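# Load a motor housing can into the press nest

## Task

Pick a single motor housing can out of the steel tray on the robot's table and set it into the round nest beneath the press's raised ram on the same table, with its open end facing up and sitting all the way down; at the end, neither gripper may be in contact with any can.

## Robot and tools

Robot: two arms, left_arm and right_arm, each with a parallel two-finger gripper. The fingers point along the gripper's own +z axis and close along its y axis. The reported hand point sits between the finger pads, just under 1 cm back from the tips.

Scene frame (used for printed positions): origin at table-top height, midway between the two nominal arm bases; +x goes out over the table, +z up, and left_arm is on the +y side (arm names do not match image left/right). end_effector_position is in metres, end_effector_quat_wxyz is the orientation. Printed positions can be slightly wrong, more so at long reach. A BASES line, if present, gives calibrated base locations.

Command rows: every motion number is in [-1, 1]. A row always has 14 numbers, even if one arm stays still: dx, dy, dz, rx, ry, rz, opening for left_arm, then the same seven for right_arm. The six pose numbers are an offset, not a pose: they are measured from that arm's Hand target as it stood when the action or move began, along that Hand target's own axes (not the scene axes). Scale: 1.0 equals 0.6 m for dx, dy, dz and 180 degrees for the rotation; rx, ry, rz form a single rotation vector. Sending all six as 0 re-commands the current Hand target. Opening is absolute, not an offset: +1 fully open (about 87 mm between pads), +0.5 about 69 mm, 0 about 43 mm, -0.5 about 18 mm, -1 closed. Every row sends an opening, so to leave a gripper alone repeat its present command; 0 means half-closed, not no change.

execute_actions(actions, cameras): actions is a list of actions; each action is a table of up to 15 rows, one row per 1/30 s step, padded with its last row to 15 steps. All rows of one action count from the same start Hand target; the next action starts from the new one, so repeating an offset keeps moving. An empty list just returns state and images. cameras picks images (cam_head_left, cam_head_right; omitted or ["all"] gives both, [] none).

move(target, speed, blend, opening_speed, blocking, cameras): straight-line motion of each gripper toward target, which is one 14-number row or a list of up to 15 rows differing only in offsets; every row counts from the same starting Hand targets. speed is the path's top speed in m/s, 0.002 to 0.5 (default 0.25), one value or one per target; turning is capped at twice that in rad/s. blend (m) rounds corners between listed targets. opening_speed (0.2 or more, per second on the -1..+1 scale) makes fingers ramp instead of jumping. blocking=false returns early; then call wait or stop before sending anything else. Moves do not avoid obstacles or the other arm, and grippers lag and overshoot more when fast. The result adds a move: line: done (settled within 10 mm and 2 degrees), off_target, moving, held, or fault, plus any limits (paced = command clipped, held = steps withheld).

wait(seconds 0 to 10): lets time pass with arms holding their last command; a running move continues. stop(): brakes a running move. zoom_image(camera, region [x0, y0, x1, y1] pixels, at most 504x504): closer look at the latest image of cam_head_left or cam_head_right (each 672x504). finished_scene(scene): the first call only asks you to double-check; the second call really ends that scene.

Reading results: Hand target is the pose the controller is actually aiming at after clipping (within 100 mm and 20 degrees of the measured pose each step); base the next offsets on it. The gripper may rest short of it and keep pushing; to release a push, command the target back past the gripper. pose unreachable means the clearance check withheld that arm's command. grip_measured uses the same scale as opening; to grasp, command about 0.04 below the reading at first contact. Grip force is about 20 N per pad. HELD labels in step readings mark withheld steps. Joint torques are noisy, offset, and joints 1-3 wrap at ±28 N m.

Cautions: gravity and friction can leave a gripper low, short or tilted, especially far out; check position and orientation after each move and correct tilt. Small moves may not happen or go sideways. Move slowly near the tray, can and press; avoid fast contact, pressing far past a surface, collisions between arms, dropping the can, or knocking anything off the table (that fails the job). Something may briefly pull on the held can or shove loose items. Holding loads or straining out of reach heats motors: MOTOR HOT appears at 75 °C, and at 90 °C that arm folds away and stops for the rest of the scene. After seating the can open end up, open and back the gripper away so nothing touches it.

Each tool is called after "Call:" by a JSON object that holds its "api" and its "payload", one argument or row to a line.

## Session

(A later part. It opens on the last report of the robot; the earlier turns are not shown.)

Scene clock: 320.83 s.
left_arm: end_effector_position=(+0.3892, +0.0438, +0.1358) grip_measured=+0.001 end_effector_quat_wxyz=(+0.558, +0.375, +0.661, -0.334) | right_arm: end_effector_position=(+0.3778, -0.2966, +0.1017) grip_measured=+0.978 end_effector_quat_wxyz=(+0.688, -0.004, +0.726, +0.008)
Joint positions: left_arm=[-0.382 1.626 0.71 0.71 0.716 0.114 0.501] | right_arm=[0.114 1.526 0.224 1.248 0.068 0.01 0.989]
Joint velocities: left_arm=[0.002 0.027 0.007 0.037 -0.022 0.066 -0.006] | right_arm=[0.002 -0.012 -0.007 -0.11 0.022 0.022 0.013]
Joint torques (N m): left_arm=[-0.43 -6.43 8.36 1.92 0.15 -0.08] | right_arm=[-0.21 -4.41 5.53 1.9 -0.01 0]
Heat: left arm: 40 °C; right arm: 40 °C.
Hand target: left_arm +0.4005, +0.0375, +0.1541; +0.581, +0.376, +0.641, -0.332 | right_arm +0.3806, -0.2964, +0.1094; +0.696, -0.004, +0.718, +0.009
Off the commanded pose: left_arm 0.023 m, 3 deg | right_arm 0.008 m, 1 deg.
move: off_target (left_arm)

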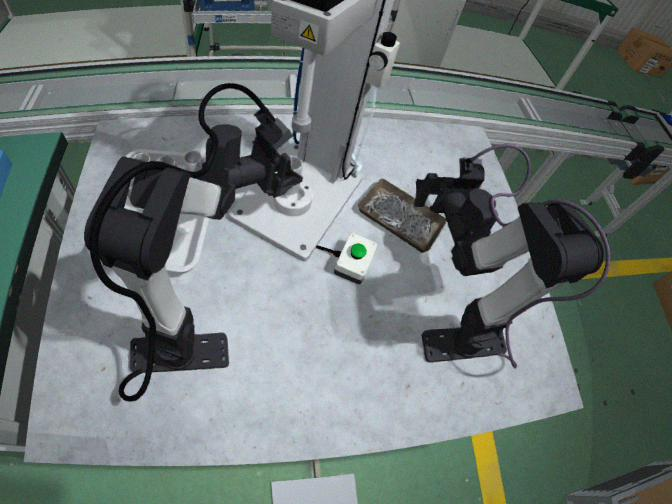

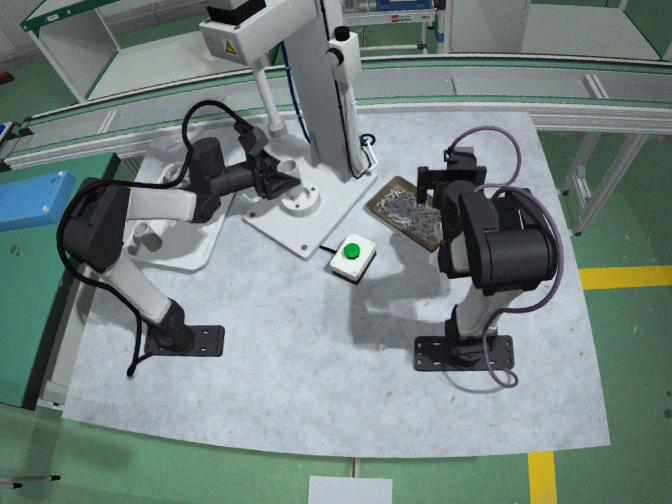

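Call:
{"api": "move", "payload": {
  "target": [0.0325,0.0013,0.0103,0,0.012,0,-0.2,0,0,0,0,0,0,1],
  "speed": 0.04
}}

Call:
{"api": "zoom_image", "payload": {
  "camera": "cam_head_left",
  "region": [260, 150, 330, 220]
}}

Call:
{"api": "zoom_image", "payload": {
  "camera": "cam_head_right",
  "region": [260, 150, 330, 220]
}}

Scene clock: 328.57 s.
left_arm: end_effector_position=(+0.3926, +0.0401, +0.1212) grip_measured=+0.001 end_effector_quat_wxyz=(+0.548, +0.376, +0.669, -0.333) | right_arm: end_effector_position=(+0.3778, -0.2966, +0.1017) grip_measured=+0.978 end_effector_quat_wxyz=(+0.688, -0.004, +0.726, +0.008)
Joint positions: left_arm=[-0.392 1.676 0.72 0.722 0.704 0.12 0.501] | right_arm=[0.114 1.526 0.224 1.248 0.068 0.01 0.989]
Joint velocities: left_arm=[-0.012 0.007 -0.007 -0.037 0.037 0.022 -0.009] | right_arm=[-0.002 0.002 0.007 0.022 -0.051 -0.051 -0.018]
Joint torques (N m): left_arm=[-0.59 -6.39 7.84 1.83 0.09 0.18] | right_arm=[-0.21 -4.42 5.55 1.9 -0.01 -0.01]
Heat: left arm: 40 °C; right arm: 40 °C.
Hand target: left_arm +0.4034, +0.0346, +0.1337; +0.569, +0.382, +0.652, -0.325 | right_arm +0.3806, -0.2964, +0.1094; +0.696, -0.004, +0.718, +0.009
Off the commanded pose: left_arm 0.018 m, 3 deg | right_arm 0.008 m, 1 deg.
move: off_target (left_arm)

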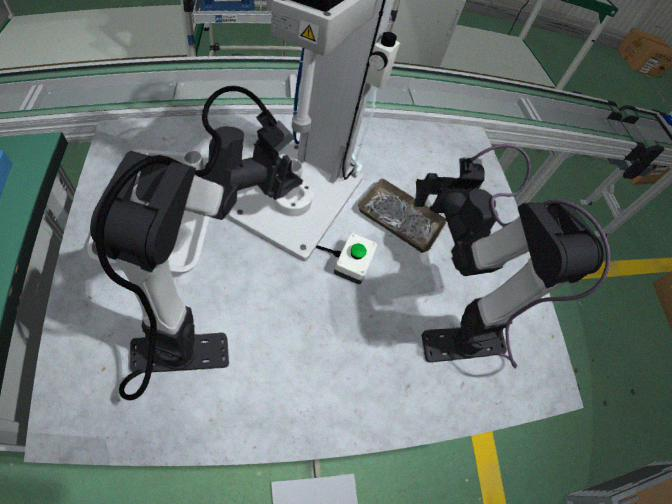

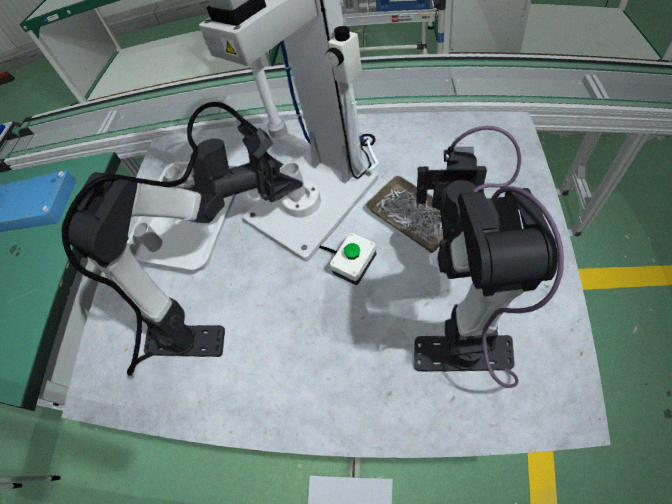

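Scaled by 7.200.

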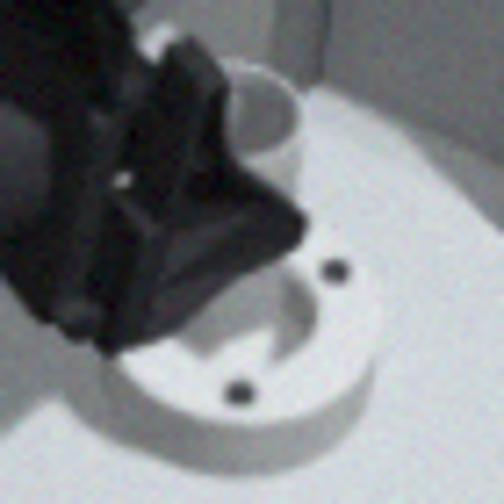

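Scaled by 7.200.

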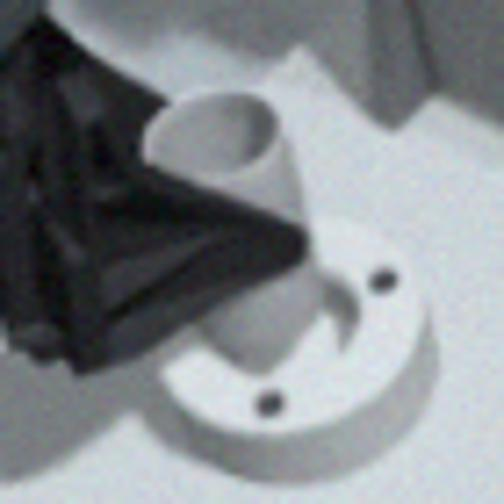

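Call:
{"api": "move", "payload": {
  "target": [0.018,0.005,0.012,0,0.01,0,-0.2,0,0,0,0,0,0,1],
  "speed": 0.04
}}

Call:
{"api": "zoom_image", "payload": {
  "camera": "cam_head_left",
  "region": [260, 150, 330, 220]
}}

Call:
{"api": "zoom_image", "payload": {
  "camera": "cam_head_right",
  "region": [260, 150, 330, 220]
}}

Scene clock: 335.73 s.
left_arm: end_effector_position=(+0.4008, +0.0345, +0.1208) grip_measured=+0.001 end_effector_quat_wxyz=(+0.552, +0.384, +0.663, -0.329) | right_arm: end_effector_position=(+0.3778, -0.2966, +0.1017) grip_measured=+0.978 end_effector_quat_wxyz=(+0.688, -0.004, +0.726, +0.008)
Joint positions: left_arm=[-0.4 1.711 0.755 0.724 0.702 0.139 0.501] | right_arm=[0.114 1.526 0.224 1.248 0.068 0.01 0.989]
Joint velocities: left_arm=[-0.002 0.007 -0.007 -0.022 0.125 -0.022 0.006] | right_arm=[-0.007 0.017 -0.007 -0.007 0.007 -0.007 -0.018]
Joint torques (N m): left_arm=[-0.68 -5.97 7.41 1.53 0 0.22] | right_arm=[-0.23 -4.42 5.53 1.9 -0.01 -0.01]
Heat: left arm: 40 °C; right arm: 40 °C.
Hand target: left_arm +0.4090, +0.0315, +0.1221; +0.559, +0.387, +0.661, -0.319 | right_arm +0.3806, -0.2964, +0.1094; +0.696, -0.004, +0.718, +0.009
Off the commanded pose: left_arm 0.009 m, 1 deg | right_arm 0.008 m, 1 deg.
move: done

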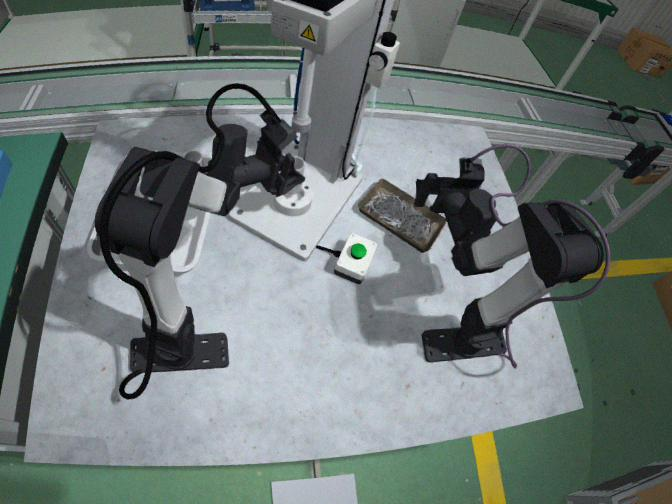

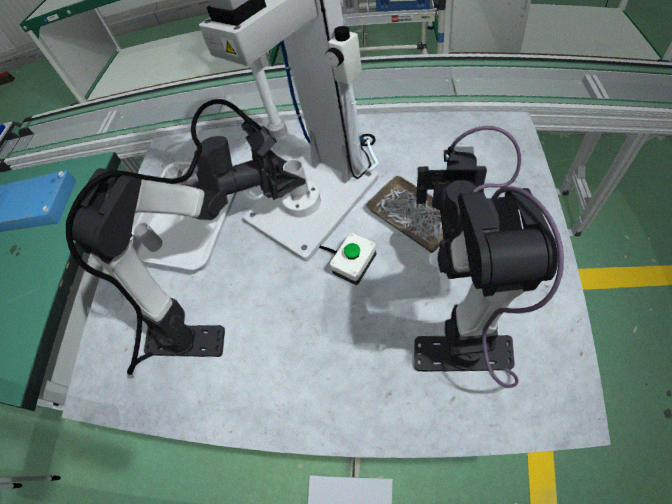

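Scaled by 7.200.

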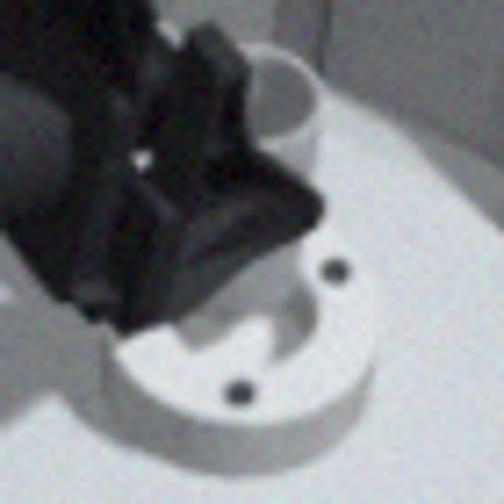

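Scaled by 7.200.

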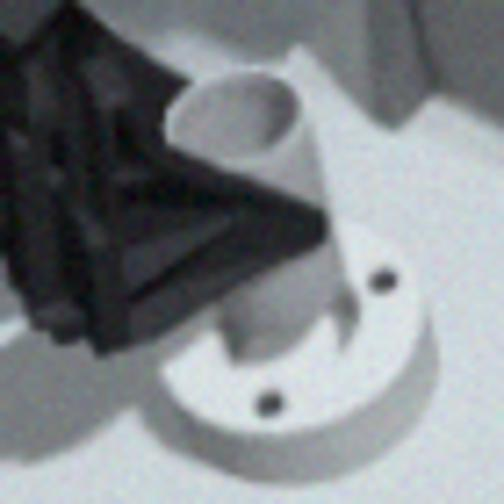

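Call:
{"api": "move", "payload": {
  "target": [0.02,-0.004,0.0,0,-0.01,0,-0.2,0,0,0,0,0,0,1],
  "speed": 0.03
}}

Call:
{"api": "zoom_image", "payload": {
  "camera": "cam_head_left",
  "region": [260, 150, 330, 220]
}}

Call:
{"api": "zoom_image", "payload": {
  "camera": "cam_head_right",
  "region": [260, 150, 330, 220]
}}

Scene clock: 341.27 s.
left_arm: end_effector_position=(+0.4066, +0.0324, +0.1203) grip_measured=+0.001 end_effector_quat_wxyz=(+0.576, +0.388, +0.642, -0.324) | right_arm: end_effector_position=(+0.3778, -0.2966, +0.1017) grip_measured=+0.978 end_effector_quat_wxyz=(+0.688, -0.004, +0.726, +0.008)
Joint positions: left_arm=[-0.4 1.756 0.737 0.853 0.702 0.138 0.501] | right_arm=[0.114 1.526 0.224 1.248 0.068 0.01 0.989]
Joint velocities: left_arm=[0.002 0.012 0.012 0.022 0.051 -0.022 -0.006] | right_arm=[0.007 0.002 -0.017 -0.051 0.022 0.037 0.003]
Joint torques (N m): left_arm=[-0.28 -6.22 4.31 1.56 0.06 -0.05] | right_arm=[-0.23 -4.41 5.53 1.9 -0.01 0]
Heat: left arm: 41 °C; right arm: 40 °C.
Hand target: left_arm +0.4057, +0.0323, +0.1101; +0.569, +0.382, +0.652, -0.325 | right_arm +0.3806, -0.2964, +0.1094; +0.696, -0.004, +0.718, +0.009
Off the commanded pose: left_arm 0.010 m, 2 deg | right_arm 0.008 m, 1 deg.
move: done

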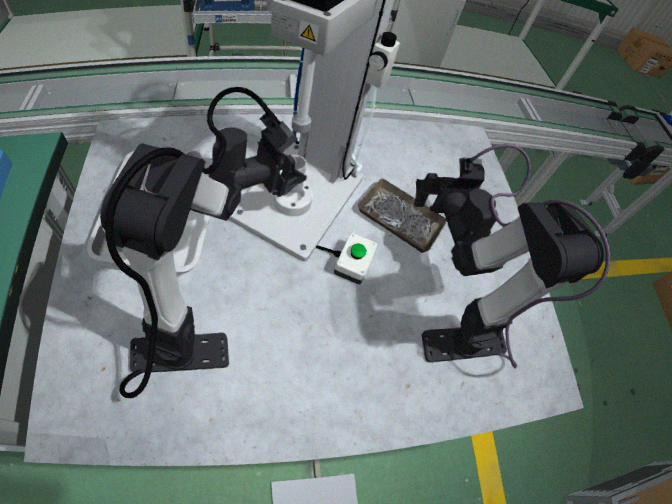

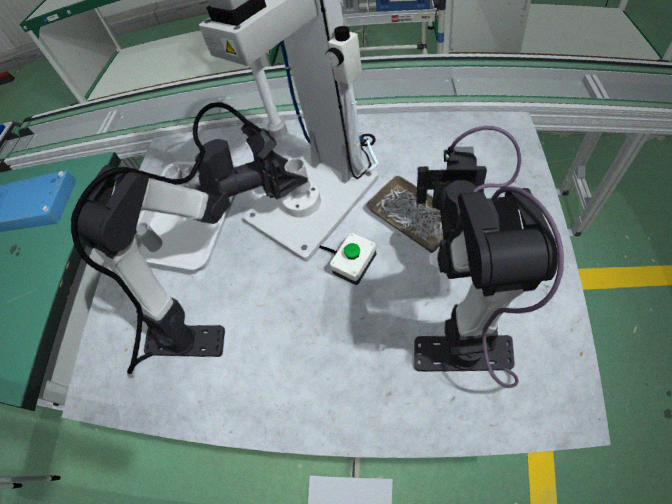

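Scaled by 7.200.

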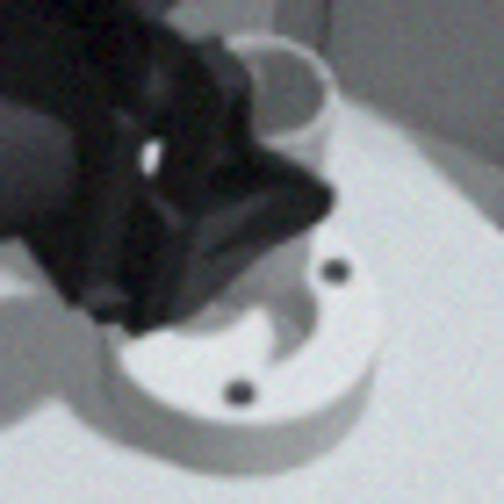

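Scaled by 7.200.

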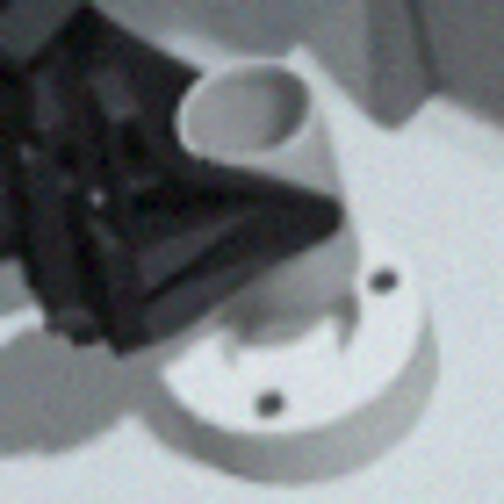

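Call:
{"api": "move", "payload": {
  "target": [-0.0043,-0.0207,-0.0185,0,0,0,-0.2,0,0,0,0,0,0,1],
  "speed": 0.03
}}

Call:
{"api": "zoom_image", "payload": {
  "camera": "cam_head_left",
  "region": [260, 150, 330, 220]
}}

Call:
{"api": "zoom_image", "payload": {
  "camera": "cam_head_right",
  "region": [260, 150, 330, 220]
}}

Scene clock: 346.67 s.
left_arm: end_effector_position=(+0.3978, +0.0347, +0.1191) grip_measured=+0.001 end_effector_quat_wxyz=(+0.582, +0.386, +0.640, -0.320) | right_arm: end_effector_position=(+0.3778, -0.2966, +0.1017) grip_measured=+0.978 end_effector_quat_wxyz=(+0.688, -0.004, +0.726, +0.008)
Joint positions: left_arm=[-0.406 1.731 0.688 0.89 0.687 0.138 0.501] | right_arm=[0.114 1.526 0.224 1.248 0.068 0.01 0.989]
Joint velocities: left_arm=[-0.012 0.007 -0.032 -0.037 0.007 -0.007 -0.001] | right_arm=[-0.007 -0.012 -0.012 -0.051 -0.051 -0.007 0.013]
Joint torques (N m): left_arm=[-0.64 -9.89 3.41 1.23 0.1 -0.09] | right_arm=[-0.23 -4.41 5.55 1.9 -0.01 -0.01]
Heat: left arm: 40 °C; right arm: 40 °C.
Hand target: left_arm +0.3897, +0.0351, +0.1144; +0.569, +0.382, +0.652, -0.325 | right_arm +0.3806, -0.2964, +0.1094; +0.696, -0.004, +0.718, +0.009
Off the commanded pose: left_arm 0.010 m, 2 deg | right_arm 0.008 m, 1 deg.
move: done

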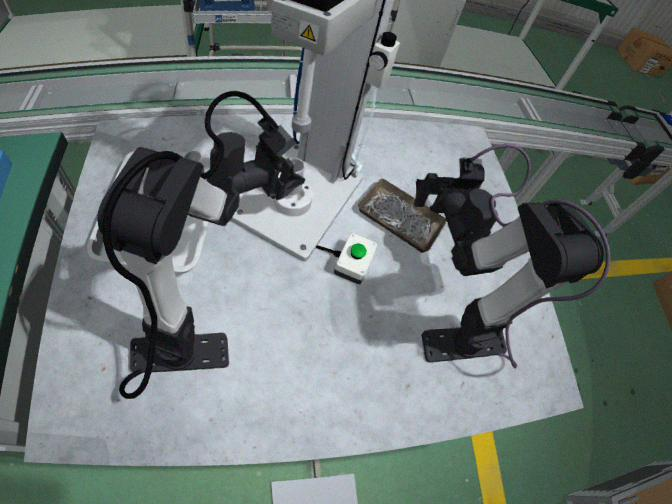

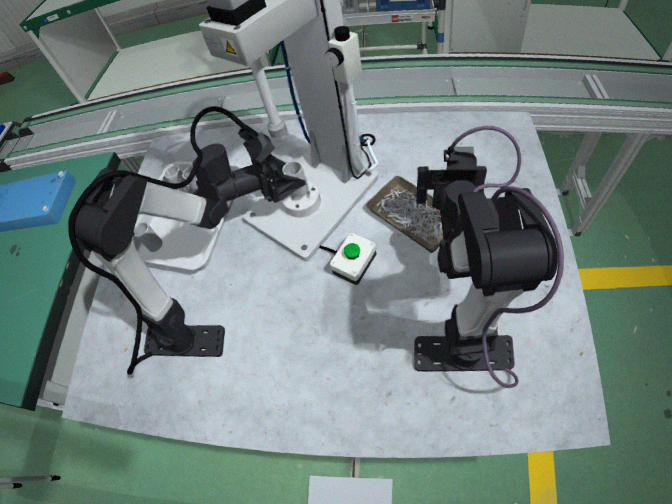

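Scaled by 7.200.

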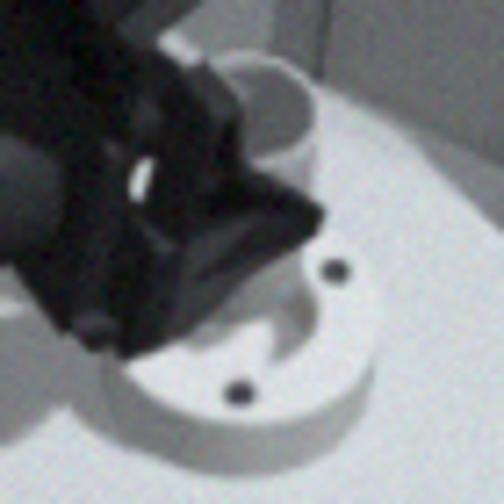

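Scaled by 7.200.

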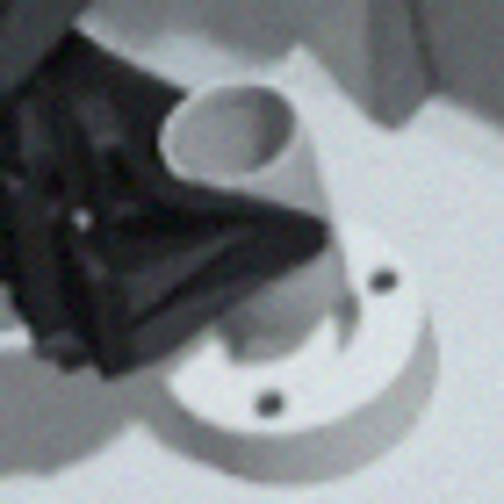

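Call:
{"api": "move", "payload": {
  "target": [0.0053,-0.017,-0.0032,0,0.012,0,-0.2,0,0,0,0,0,0,1],
  "speed": 0.03
}}

Call:
{"api": "zoom_image", "payload": {
  "camera": "cam_head_left",
  "region": [260, 150, 330, 220]
}}

Call:
{"api": "zoom_image", "payload": {
  "camera": "cam_head_right",
  "region": [260, 150, 330, 220]
}}

Scene clock: 352.80 s.
left_arm: end_effector_position=(+0.3905, +0.0326, +0.1192) grip_measured=+0.001 end_effector_quat_wxyz=(+0.575, +0.385, +0.651, -0.313) | right_arm: end_effector_position=(+0.3778, -0.2966, +0.1017) grip_measured=+0.978 end_effector_quat_wxyz=(+0.688, -0.004, +0.726, +0.008)
Joint positions: left_arm=[-0.43 1.691 0.673 0.839 0.648 0.144 0.501] | right_arm=[0.114 1.526 0.224 1.248 0.068 0.01 0.989]
Joint velocities: left_arm=[0.007 0.002 -0.022 -0.022 0.037 0.037 -0.001] | right_arm=[-0.012 0.002 -0.002 0.051 -0.037 0.007 -0.003]
Joint torques (N m): left_arm=[-0.81 -9.66 3.77 1.06 0.2 0.05] | right_arm=[-0.23 -4.41 5.53 1.9 -0.01 0]
Heat: left arm: 39 °C; right arm: 40 °C.
Hand target: left_arm +0.3797, +0.0319, +0.1116; +0.556, +0.387, +0.663, -0.318 | right_arm +0.3806, -0.2964, +0.1094; +0.696, -0.004, +0.718, +0.009
Off the commanded pose: left_arm 0.013 m, 3 deg | right_arm 0.008 m, 1 deg.
move: off_target (left_arm)

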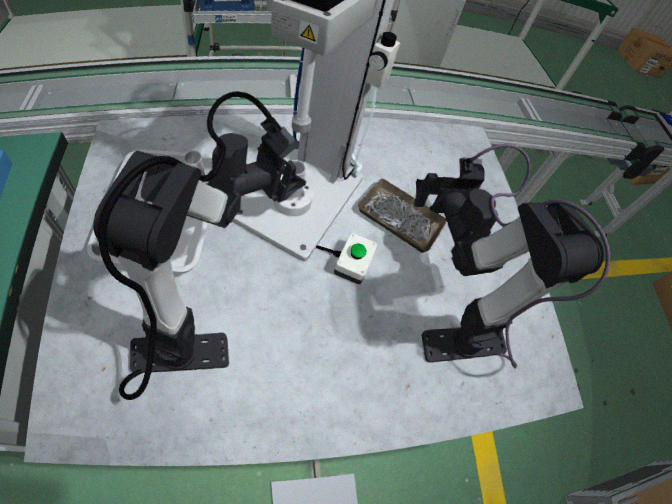

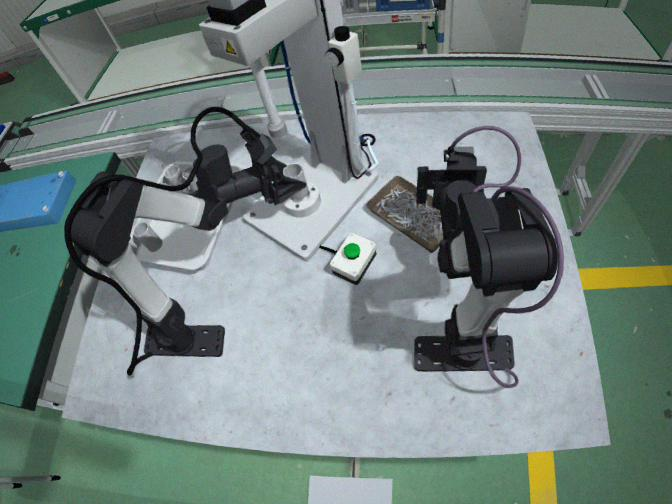

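Scaled by 7.200.

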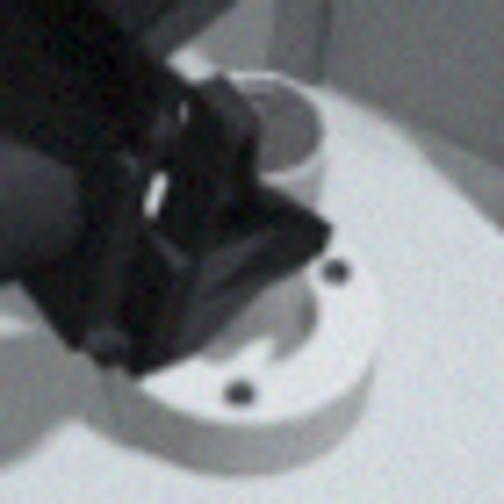

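Scaled by 7.200.

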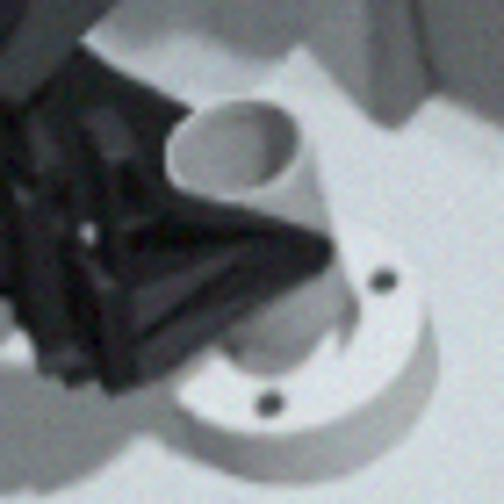

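Call:
{"api": "execute_actions", "payload": {
  "actions": []
}}

Call:
{"api": "zoom_image", "payload": {
  "camera": "cam_head_right",
  "region": [260, 150, 330, 220]
}}

Call:
{"api": "zoom_image", "payload": {
  "camera": "cam_head_left",
  "region": [260, 150, 330, 220]
}}

Scene clock: 365.03 s.
left_arm: end_effector_position=(+0.3904, +0.0325, +0.1194) grip_measured=+0.001 end_effector_quat_wxyz=(+0.575, +0.385, +0.650, -0.313) | right_arm: end_effector_position=(+0.3778, -0.2966, +0.1017) grip_measured=+0.978 end_effector_quat_wxyz=(+0.688, -0.004, +0.726, +0.008)
Joint positions: left_arm=[-0.43 1.691 0.673 0.839 0.647 0.145 0.501] | right_arm=[0.114 1.526 0.224 1.248 0.068 0.01 0.989]
Joint velocities: left_arm=[-0.007 -0.017 0.007 -0.007 -0.022 0.007 0.001] | right_arm=[-0.022 -0.007 -0.007 0.037 0.007 -0.066 0.003]
Joint torques (N m): left_arm=[-0.94 -9.63 3.69 1.06 0.2 0.06] | right_arm=[-0.23 -4.42 5.53 1.9 -0.01 0]
Heat: left arm: 38 °C; right arm: 41 °C.
Hand target: left_arm +0.3797, +0.0318, +0.1117; +0.557, +0.387, +0.663, -0.318 | right_arm +0.3806, -0.2964, +0.1094; +0.696, -0.004, +0.718, +0.009
Tool commands: left_gripper/opening=-0.2 right_gripper/opening=+1.0
Off the commanded pose: left_arm 0.013 m, 3 deg | right_arm 0.008 m, 1 deg.

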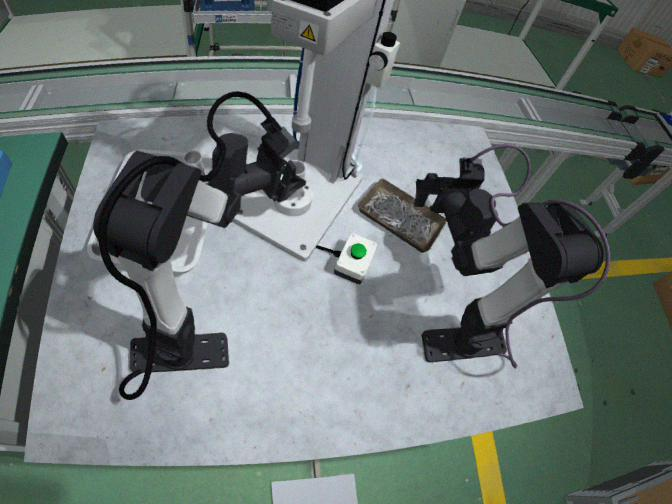

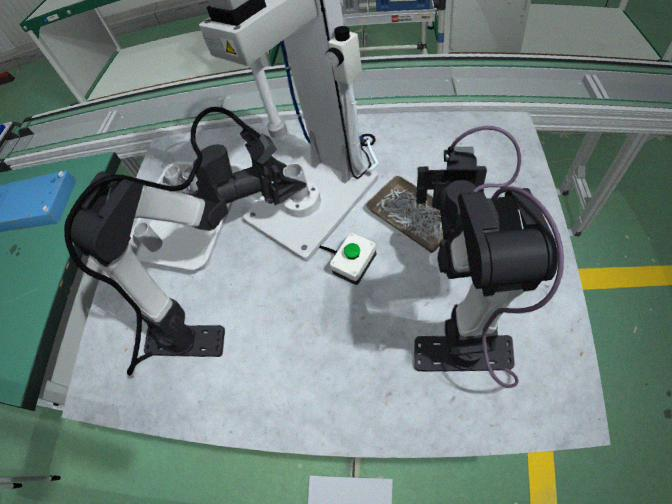

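Scaled by 7.200.

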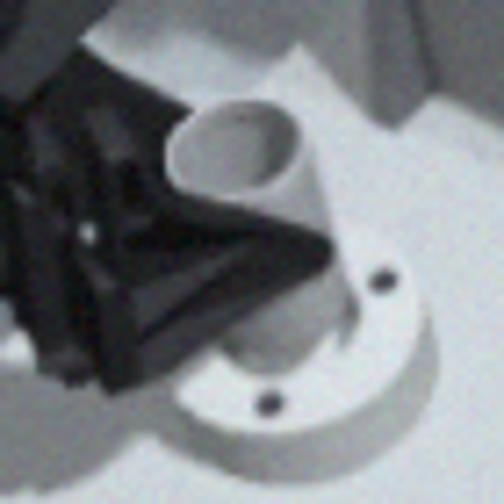

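Scaled by 7.200.

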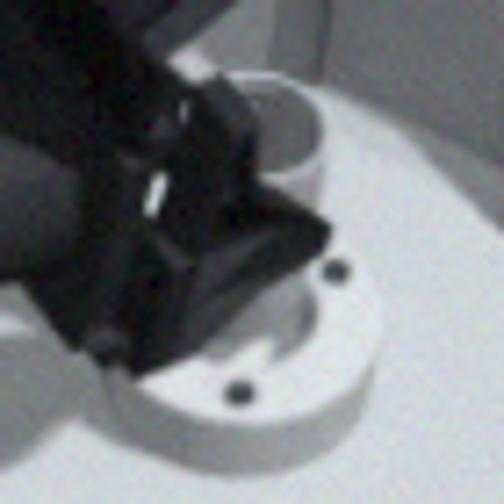

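Call:
{"api": "move", "payload": {
  "target": [-0.0013,-0.0013,0.0088,0,-0.011,0,-0.2,0,0,0,0,0,0,1],
  "speed": 0.03
}}

Call:
{"api": "zoom_image", "payload": {
  "camera": "cam_head_right",
  "region": [260, 150, 330, 220]
}}

Call:
{"api": "zoom_image", "payload": {
  "camera": "cam_head_left",
  "region": [260, 150, 330, 220]
}}

Scene clock: 372.40 s.
left_arm: end_effector_position=(+0.3876, +0.0306, +0.1198) grip_measured=+0.001 end_effector_quat_wxyz=(+0.580, +0.384, +0.646, -0.314) | right_arm: end_effector_position=(+0.3778, -0.2966, +0.1017) grip_measured=+0.978 end_effector_quat_wxyz=(+0.688, -0.004, +0.726, +0.008)
Joint positions: left_arm=[-0.438 1.691 0.658 0.869 0.642 0.138 0.501] | right_arm=[0.114 1.526 0.224 1.248 0.068 0.01 0.989]
Joint velocities: left_arm=[-0.022 0.007 -0.022 0.051 -0.11 0.007 0.006] | right_arm=[-0.002 0.022 0.012 0.007 0.081 -0.081 0.008]
Joint torques (N m): left_arm=[-0.95 -6.22 4.03 1.57 0.21 -0.16] | right_arm=[-0.21 -4.42 5.53 1.9 -0.01 0]
Heat: left arm: 38 °C; right arm: 41 °C.
Hand target: left_arm +0.3815, +0.0268, +0.1114; +0.568, +0.382, +0.653, -0.325 | right_arm +0.3806, -0.2964, +0.1094; +0.696, -0.004, +0.718, +0.009
Off the commanded pose: left_arm 0.011 m, 2 deg | right_arm 0.008 m, 1 deg.
move: off_target (left_arm)

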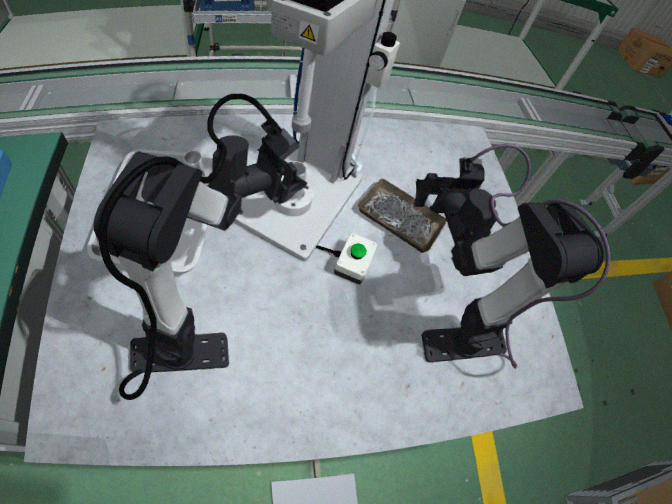

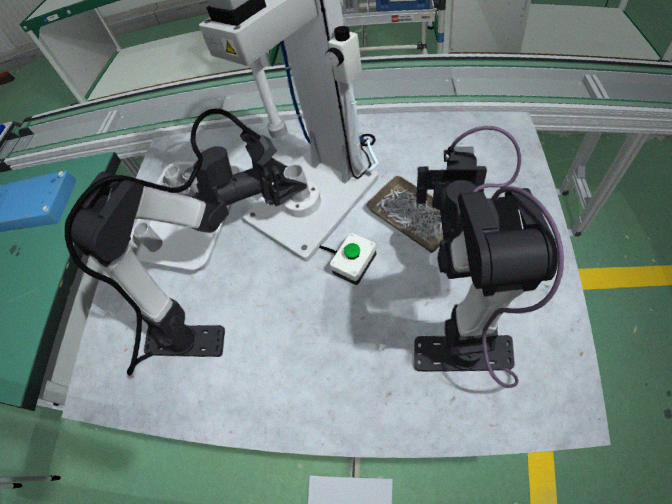

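Scaled by 7.200.

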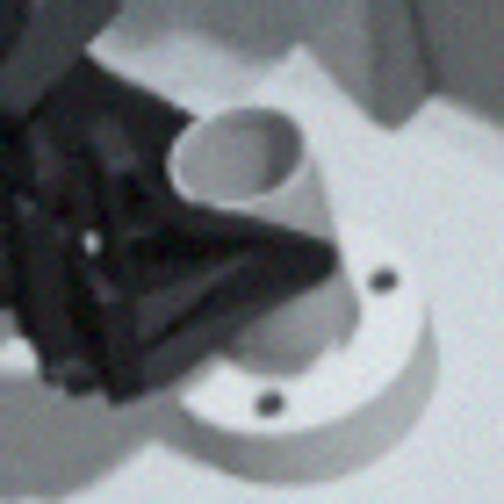

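Scaled by 7.200.

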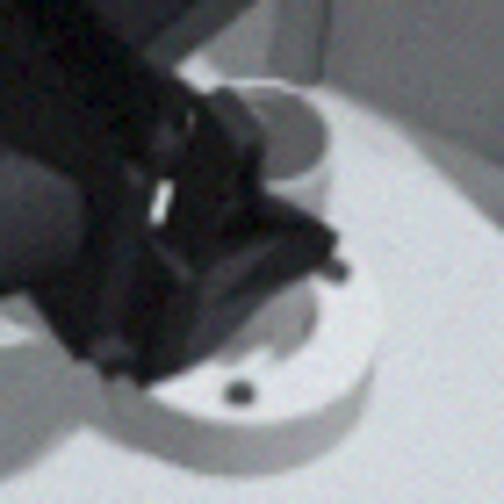

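Call:
{"api": "move", "payload": {
  "target": [0.0155,0,0.003,0,0,0,-0.2,0,0,0,0,0,0,1],
  "speed": 0.03
}}

Call:
{"api": "zoom_image", "payload": {
  "camera": "cam_head_right",
  "region": [260, 150, 330, 220]
}}

Call:
{"api": "zoom_image", "payload": {
  "camera": "cam_head_left",
  "region": [260, 150, 330, 220]
}}

Scene clock: 375.93 s.
left_arm: end_effector_position=(+0.3888, +0.0290, +0.1191) grip_measured=+0.001 end_effector_quat_wxyz=(+0.589, +0.383, +0.637, -0.316) | right_arm: end_effector_position=(+0.3778, -0.2966, +0.1017) grip_measured=+0.978 end_effector_quat_wxyz=(+0.688, -0.004, +0.726, +0.008)
Joint positions: left_arm=[-0.439 1.716 0.647 0.936 0.643 0.129 0.501] | right_arm=[0.114 1.526 0.224 1.248 0.068 0.01 0.989]
Joint velocities: left_arm=[0.002 -0.027 -0.007 -0.007 -0.022 0.037 -0.004] | right_arm=[-0.017 0.012 0.007 -0.037 0.007 0.037 0.003]
Joint torques (N m): left_arm=[-0.83 -5.23 3.84 1.36 0.19 -0.05] | right_arm=[-0.23 -4.42 5.53 1.9 -0.01 -0.01]
Heat: left arm: 37 °C; right arm: 41 °C.
Hand target: left_arm +0.3818, +0.0266, +0.1018; +0.568, +0.382, +0.653, -0.325 | right_arm +0.3806, -0.2964, +0.1094; +0.696, -0.004, +0.718, +0.009
Off the commanded pose: left_arm 0.019 m, 3 deg | right_arm 0.008 m, 1 deg.
move: off_target (left_arm)

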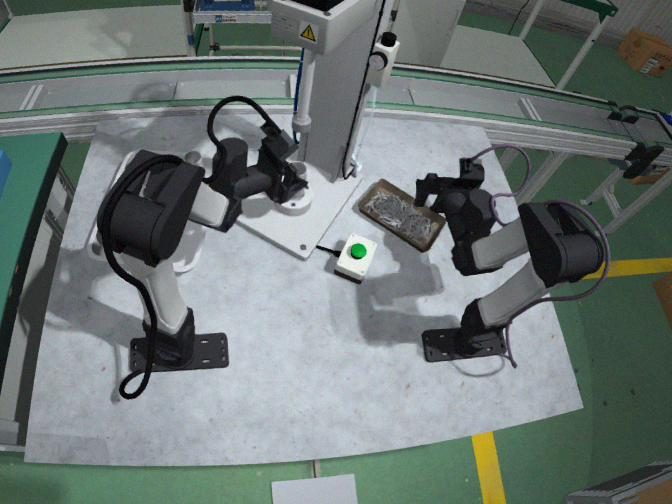

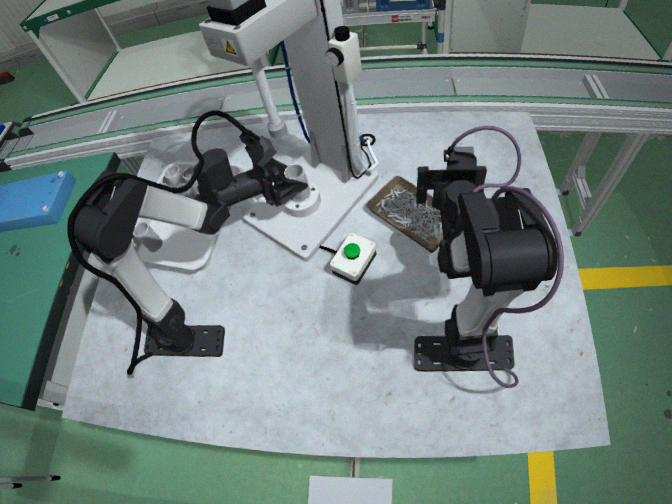

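Scaled by 7.200.

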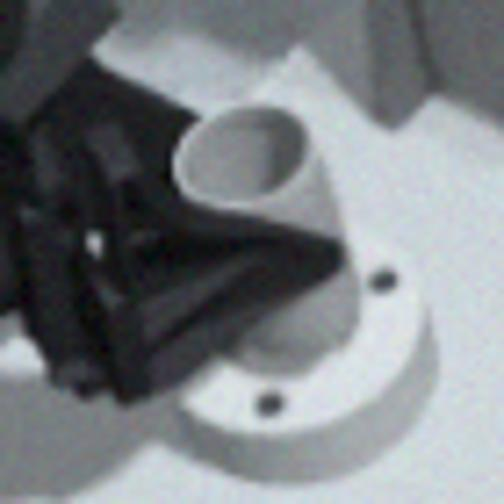

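Scaled by 7.200.

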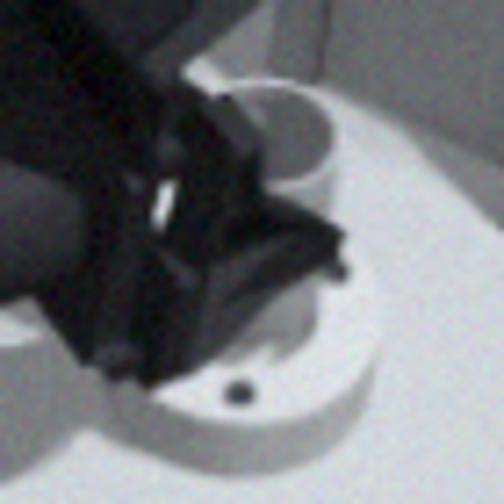

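Call:
{"api": "move", "payload": {
  "target": [0.0077,-0.0033,-0.0067,0,0.014,0,-0.2,0,0,0,0,0,0,1],
  "speed": 0.03
}}

Call:
{"api": "zoom_image", "payload": {
  "camera": "cam_head_right",
  "region": [260, 150, 330, 220]
}}

Call:
{"api": "zoom_image", "payload": {
  "camera": "cam_head_left",
  "region": [260, 150, 330, 220]
}}

Scene clock: 382.43 s.
left_arm: end_effector_position=(+0.3881, +0.0290, +0.1181) grip_measured=+0.001 end_effector_quat_wxyz=(+0.588, +0.386, +0.638, -0.314) | right_arm: end_effector_position=(+0.3778, -0.2966, +0.1017) grip_measured=+0.978 end_effector_quat_wxyz=(+0.688, -0.004, +0.726, +0.008)
Joint positions: left_arm=[-0.44 1.713 0.647 0.926 0.643 0.138 0.501] | right_arm=[0.114 1.526 0.224 1.248 0.068 0.01 0.989]
Joint velocities: left_arm=[-0.007 0.027 -0.007 -0.051 -0.007 0.037 -0.013] | right_arm=[-0.002 -0.017 -0.007 0.037 0.007 -0.066 -0.018]
Joint torques (N m): left_arm=[-0.79 -8.14 3.95 0.71 0.13 0.16] | right_arm=[-0.23 -4.42 5.53 1.9 -0.01 0]
Heat: left arm: 37 °C; right arm: 41 °C.
Hand target: left_arm +0.3779, +0.0296, +0.0980; +0.553, +0.389, +0.665, -0.316 | right_arm +0.3806, -0.2964, +0.1094; +0.696, -0.004, +0.718, +0.009
Off the commanded pose: left_arm 0.023 m, 5 deg | right_arm 0.008 m, 1 deg.
move: off_target (left_arm)

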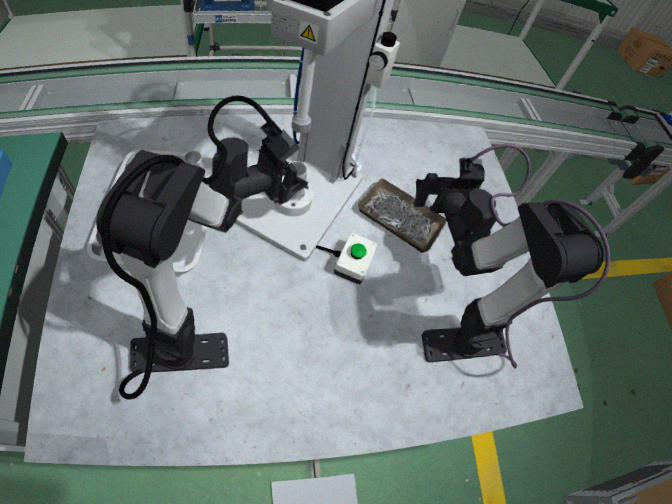

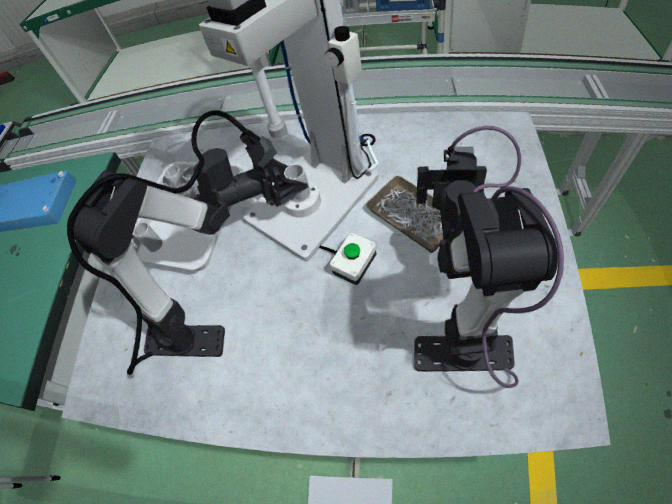

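Scaled by 7.200.

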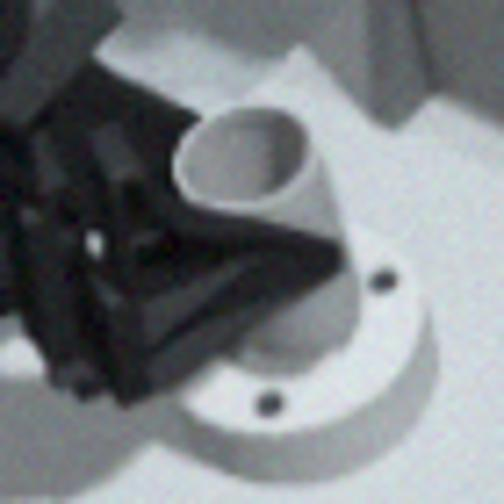

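Scaled by 7.200.

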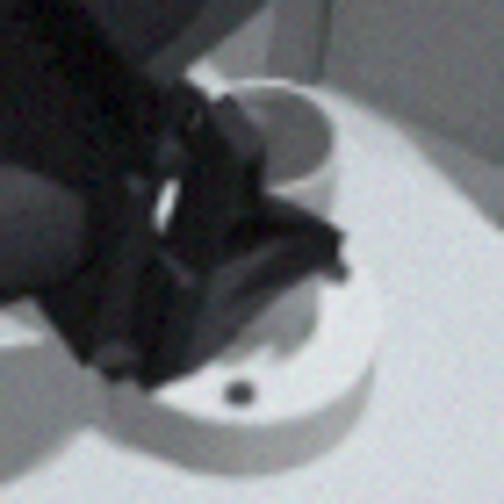

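Call:
{"api": "move", "payload": {
  "target": [0.0062,-0.0025,-0.0083,0,0,0,-0.2,0,0,0,0,0,0,1],
  "speed": 0.03
}}

Call:
{"api": "zoom_image", "payload": {
  "camera": "cam_head_right",
  "region": [275, 175, 325, 215]
}}

Call:
{"api": "zoom_image", "payload": {
  "camera": "cam_head_left",
  "region": [265, 175, 315, 215]
}}

Scene clock: 387.67 s.
left_arm: end_effector_position=(+0.3869, +0.0299, +0.1175) grip_measured=+0.001 end_effector_quat_wxyz=(+0.589, +0.389, +0.637, -0.311) | right_arm: end_effector_position=(+0.3778, -0.2966, +0.1017) grip_measured=+0.978 end_effector_quat_wxyz=(+0.688, -0.004, +0.726, +0.008)
Joint positions: left_arm=[-0.44 1.708 0.64 0.926 0.643 0.148 0.501] | right_arm=[0.114 1.526 0.224 1.248 0.068 0.01 0.989]
Joint velocities: left_arm=[-0.017 -0.027 -0.002 -0.022 -0.022 -0.051 -0.009] | right_arm=[-0.002 -0.002 0.007 -0.007 -0.037 -0.007 0.013]
Joint torques (N m): left_arm=[-0.25 -8.46 2.7 0.84 0.16 0.07] | right_arm=[-0.23 -4.42 5.53 1.9 -0.01 -0.01]
Heat: left arm: 37 °C; right arm: 41 °C.
Hand target: left_arm +0.3739, +0.0337, +0.0954; +0.554, +0.389, +0.665, -0.316 | right_arm +0.3806, -0.2964, +0.1094; +0.696, -0.004, +0.718, +0.009
Off the commanded pose: left_arm 0.026 m, 5 deg | right_arm 0.008 m, 1 deg.
move: off_target (left_arm)

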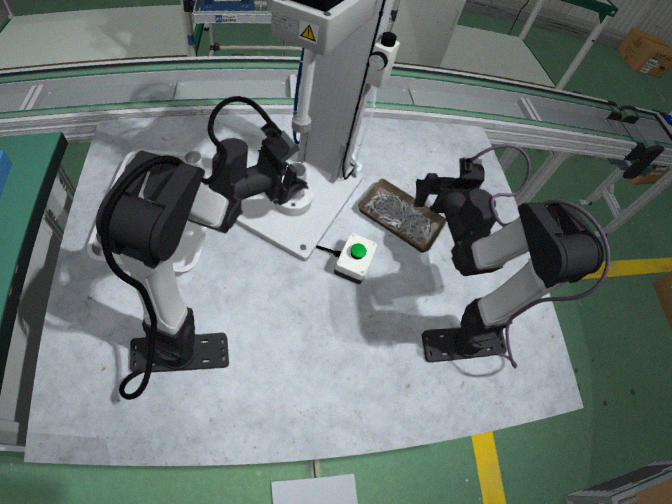

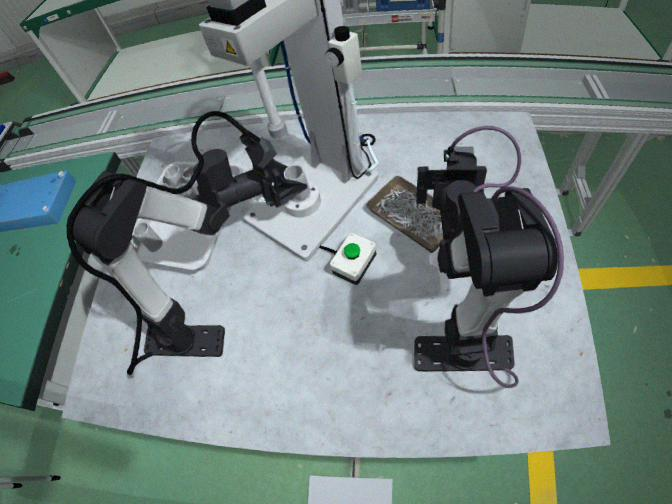

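Scaled by 10.080.

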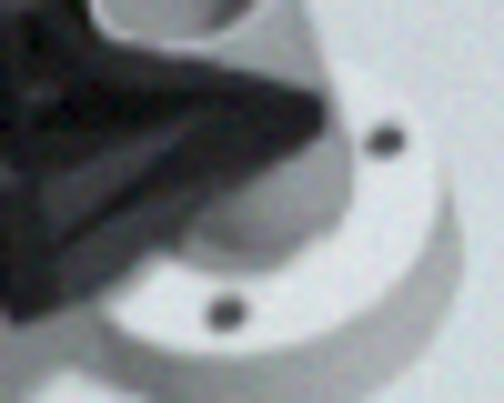

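Scaled by 10.080.

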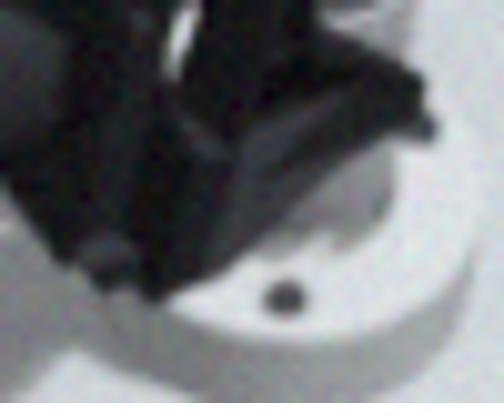

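Call:
{"api": "move", "payload": {
  "target": [-0.0045,-0.008,-0.0168,0,0,0,-0.2,0,0,0,0,0,0,1],
  "speed": 0.03
}}

Call:
{"api": "zoom_image", "payload": {
  "camera": "cam_head_right",
  "region": [275, 175, 325, 215]
}}

Call:
{"api": "zoom_image", "payload": {
  "camera": "cam_head_left",
  "region": [265, 175, 315, 215]
}}

Scene clock: 392.73 s.
left_arm: end_effector_position=(+0.3781, +0.0367, +0.1094) grip_measured=+0.001 end_effector_quat_wxyz=(+0.578, +0.387, +0.651, -0.304) | right_arm: end_effector_position=(+0.3778, -0.2966, +0.1017) grip_measured=+0.978 end_effector_quat_wxyz=(+0.688, -0.004, +0.726, +0.008)
Joint positions: left_arm=[-0.44 1.674 0.602 0.891 0.625 0.16 0.501] | right_arm=[0.114 1.526 0.224 1.248 0.068 0.01 0.989]
Joint velocities: left_arm=[-0.012 -0.017 -0.002 0.022 -0.022 -0.022 -0.004] | right_arm=[-0.002 0.002 0.017 -0.081 -0.051 0.037 0.003]
Joint torques (N m): left_arm=[0.27 -9.62 3.11 1 0.43 -0.02] | right_arm=[-0.21 -4.41 5.53 1.9 -0.01 0]
Heat: left arm: 36 °C; right arm: 41 °C.
Hand target: left_arm +0.3650, +0.0394, +0.1001; +0.554, +0.389, +0.665, -0.316 | right_arm +0.3806, -0.2964, +0.1094; +0.696, -0.004, +0.718, +0.009
Off the commanded pose: left_arm 0.016 m, 4 deg | right_arm 0.008 m, 1 deg.
move: off_target (left_arm)

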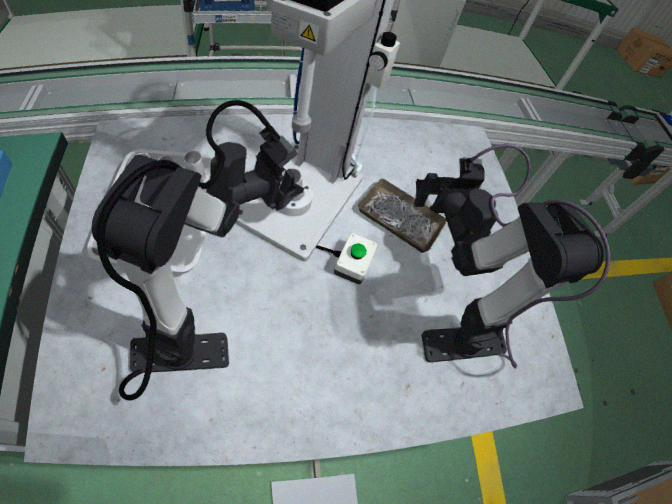

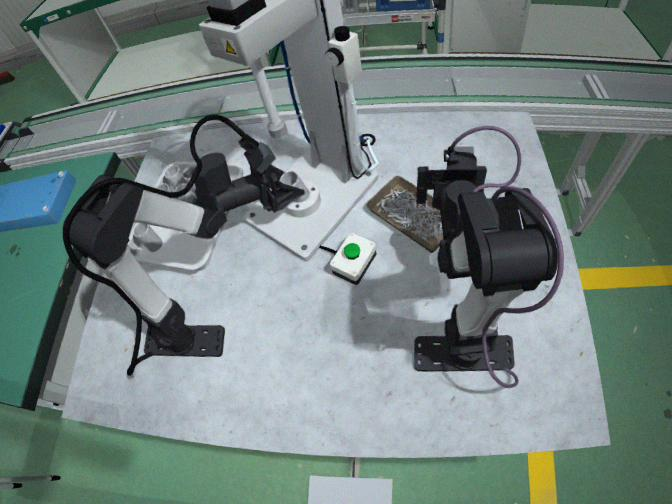

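Scaled by 10.080.

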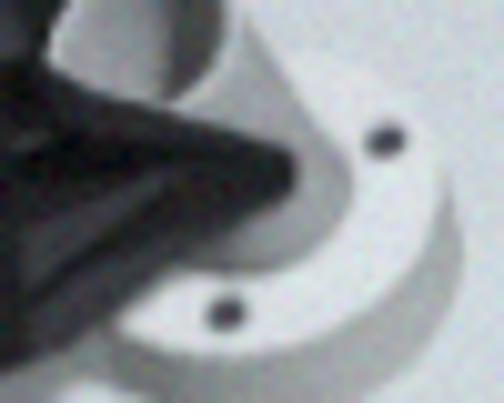

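Scaled by 10.080.

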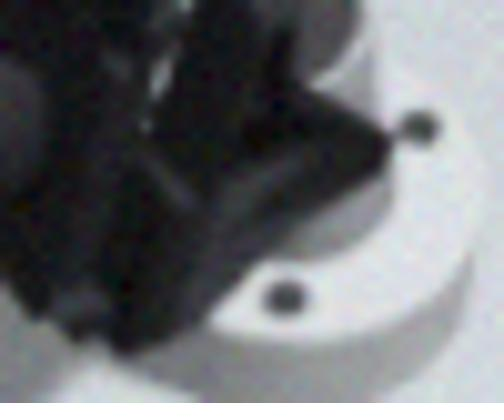

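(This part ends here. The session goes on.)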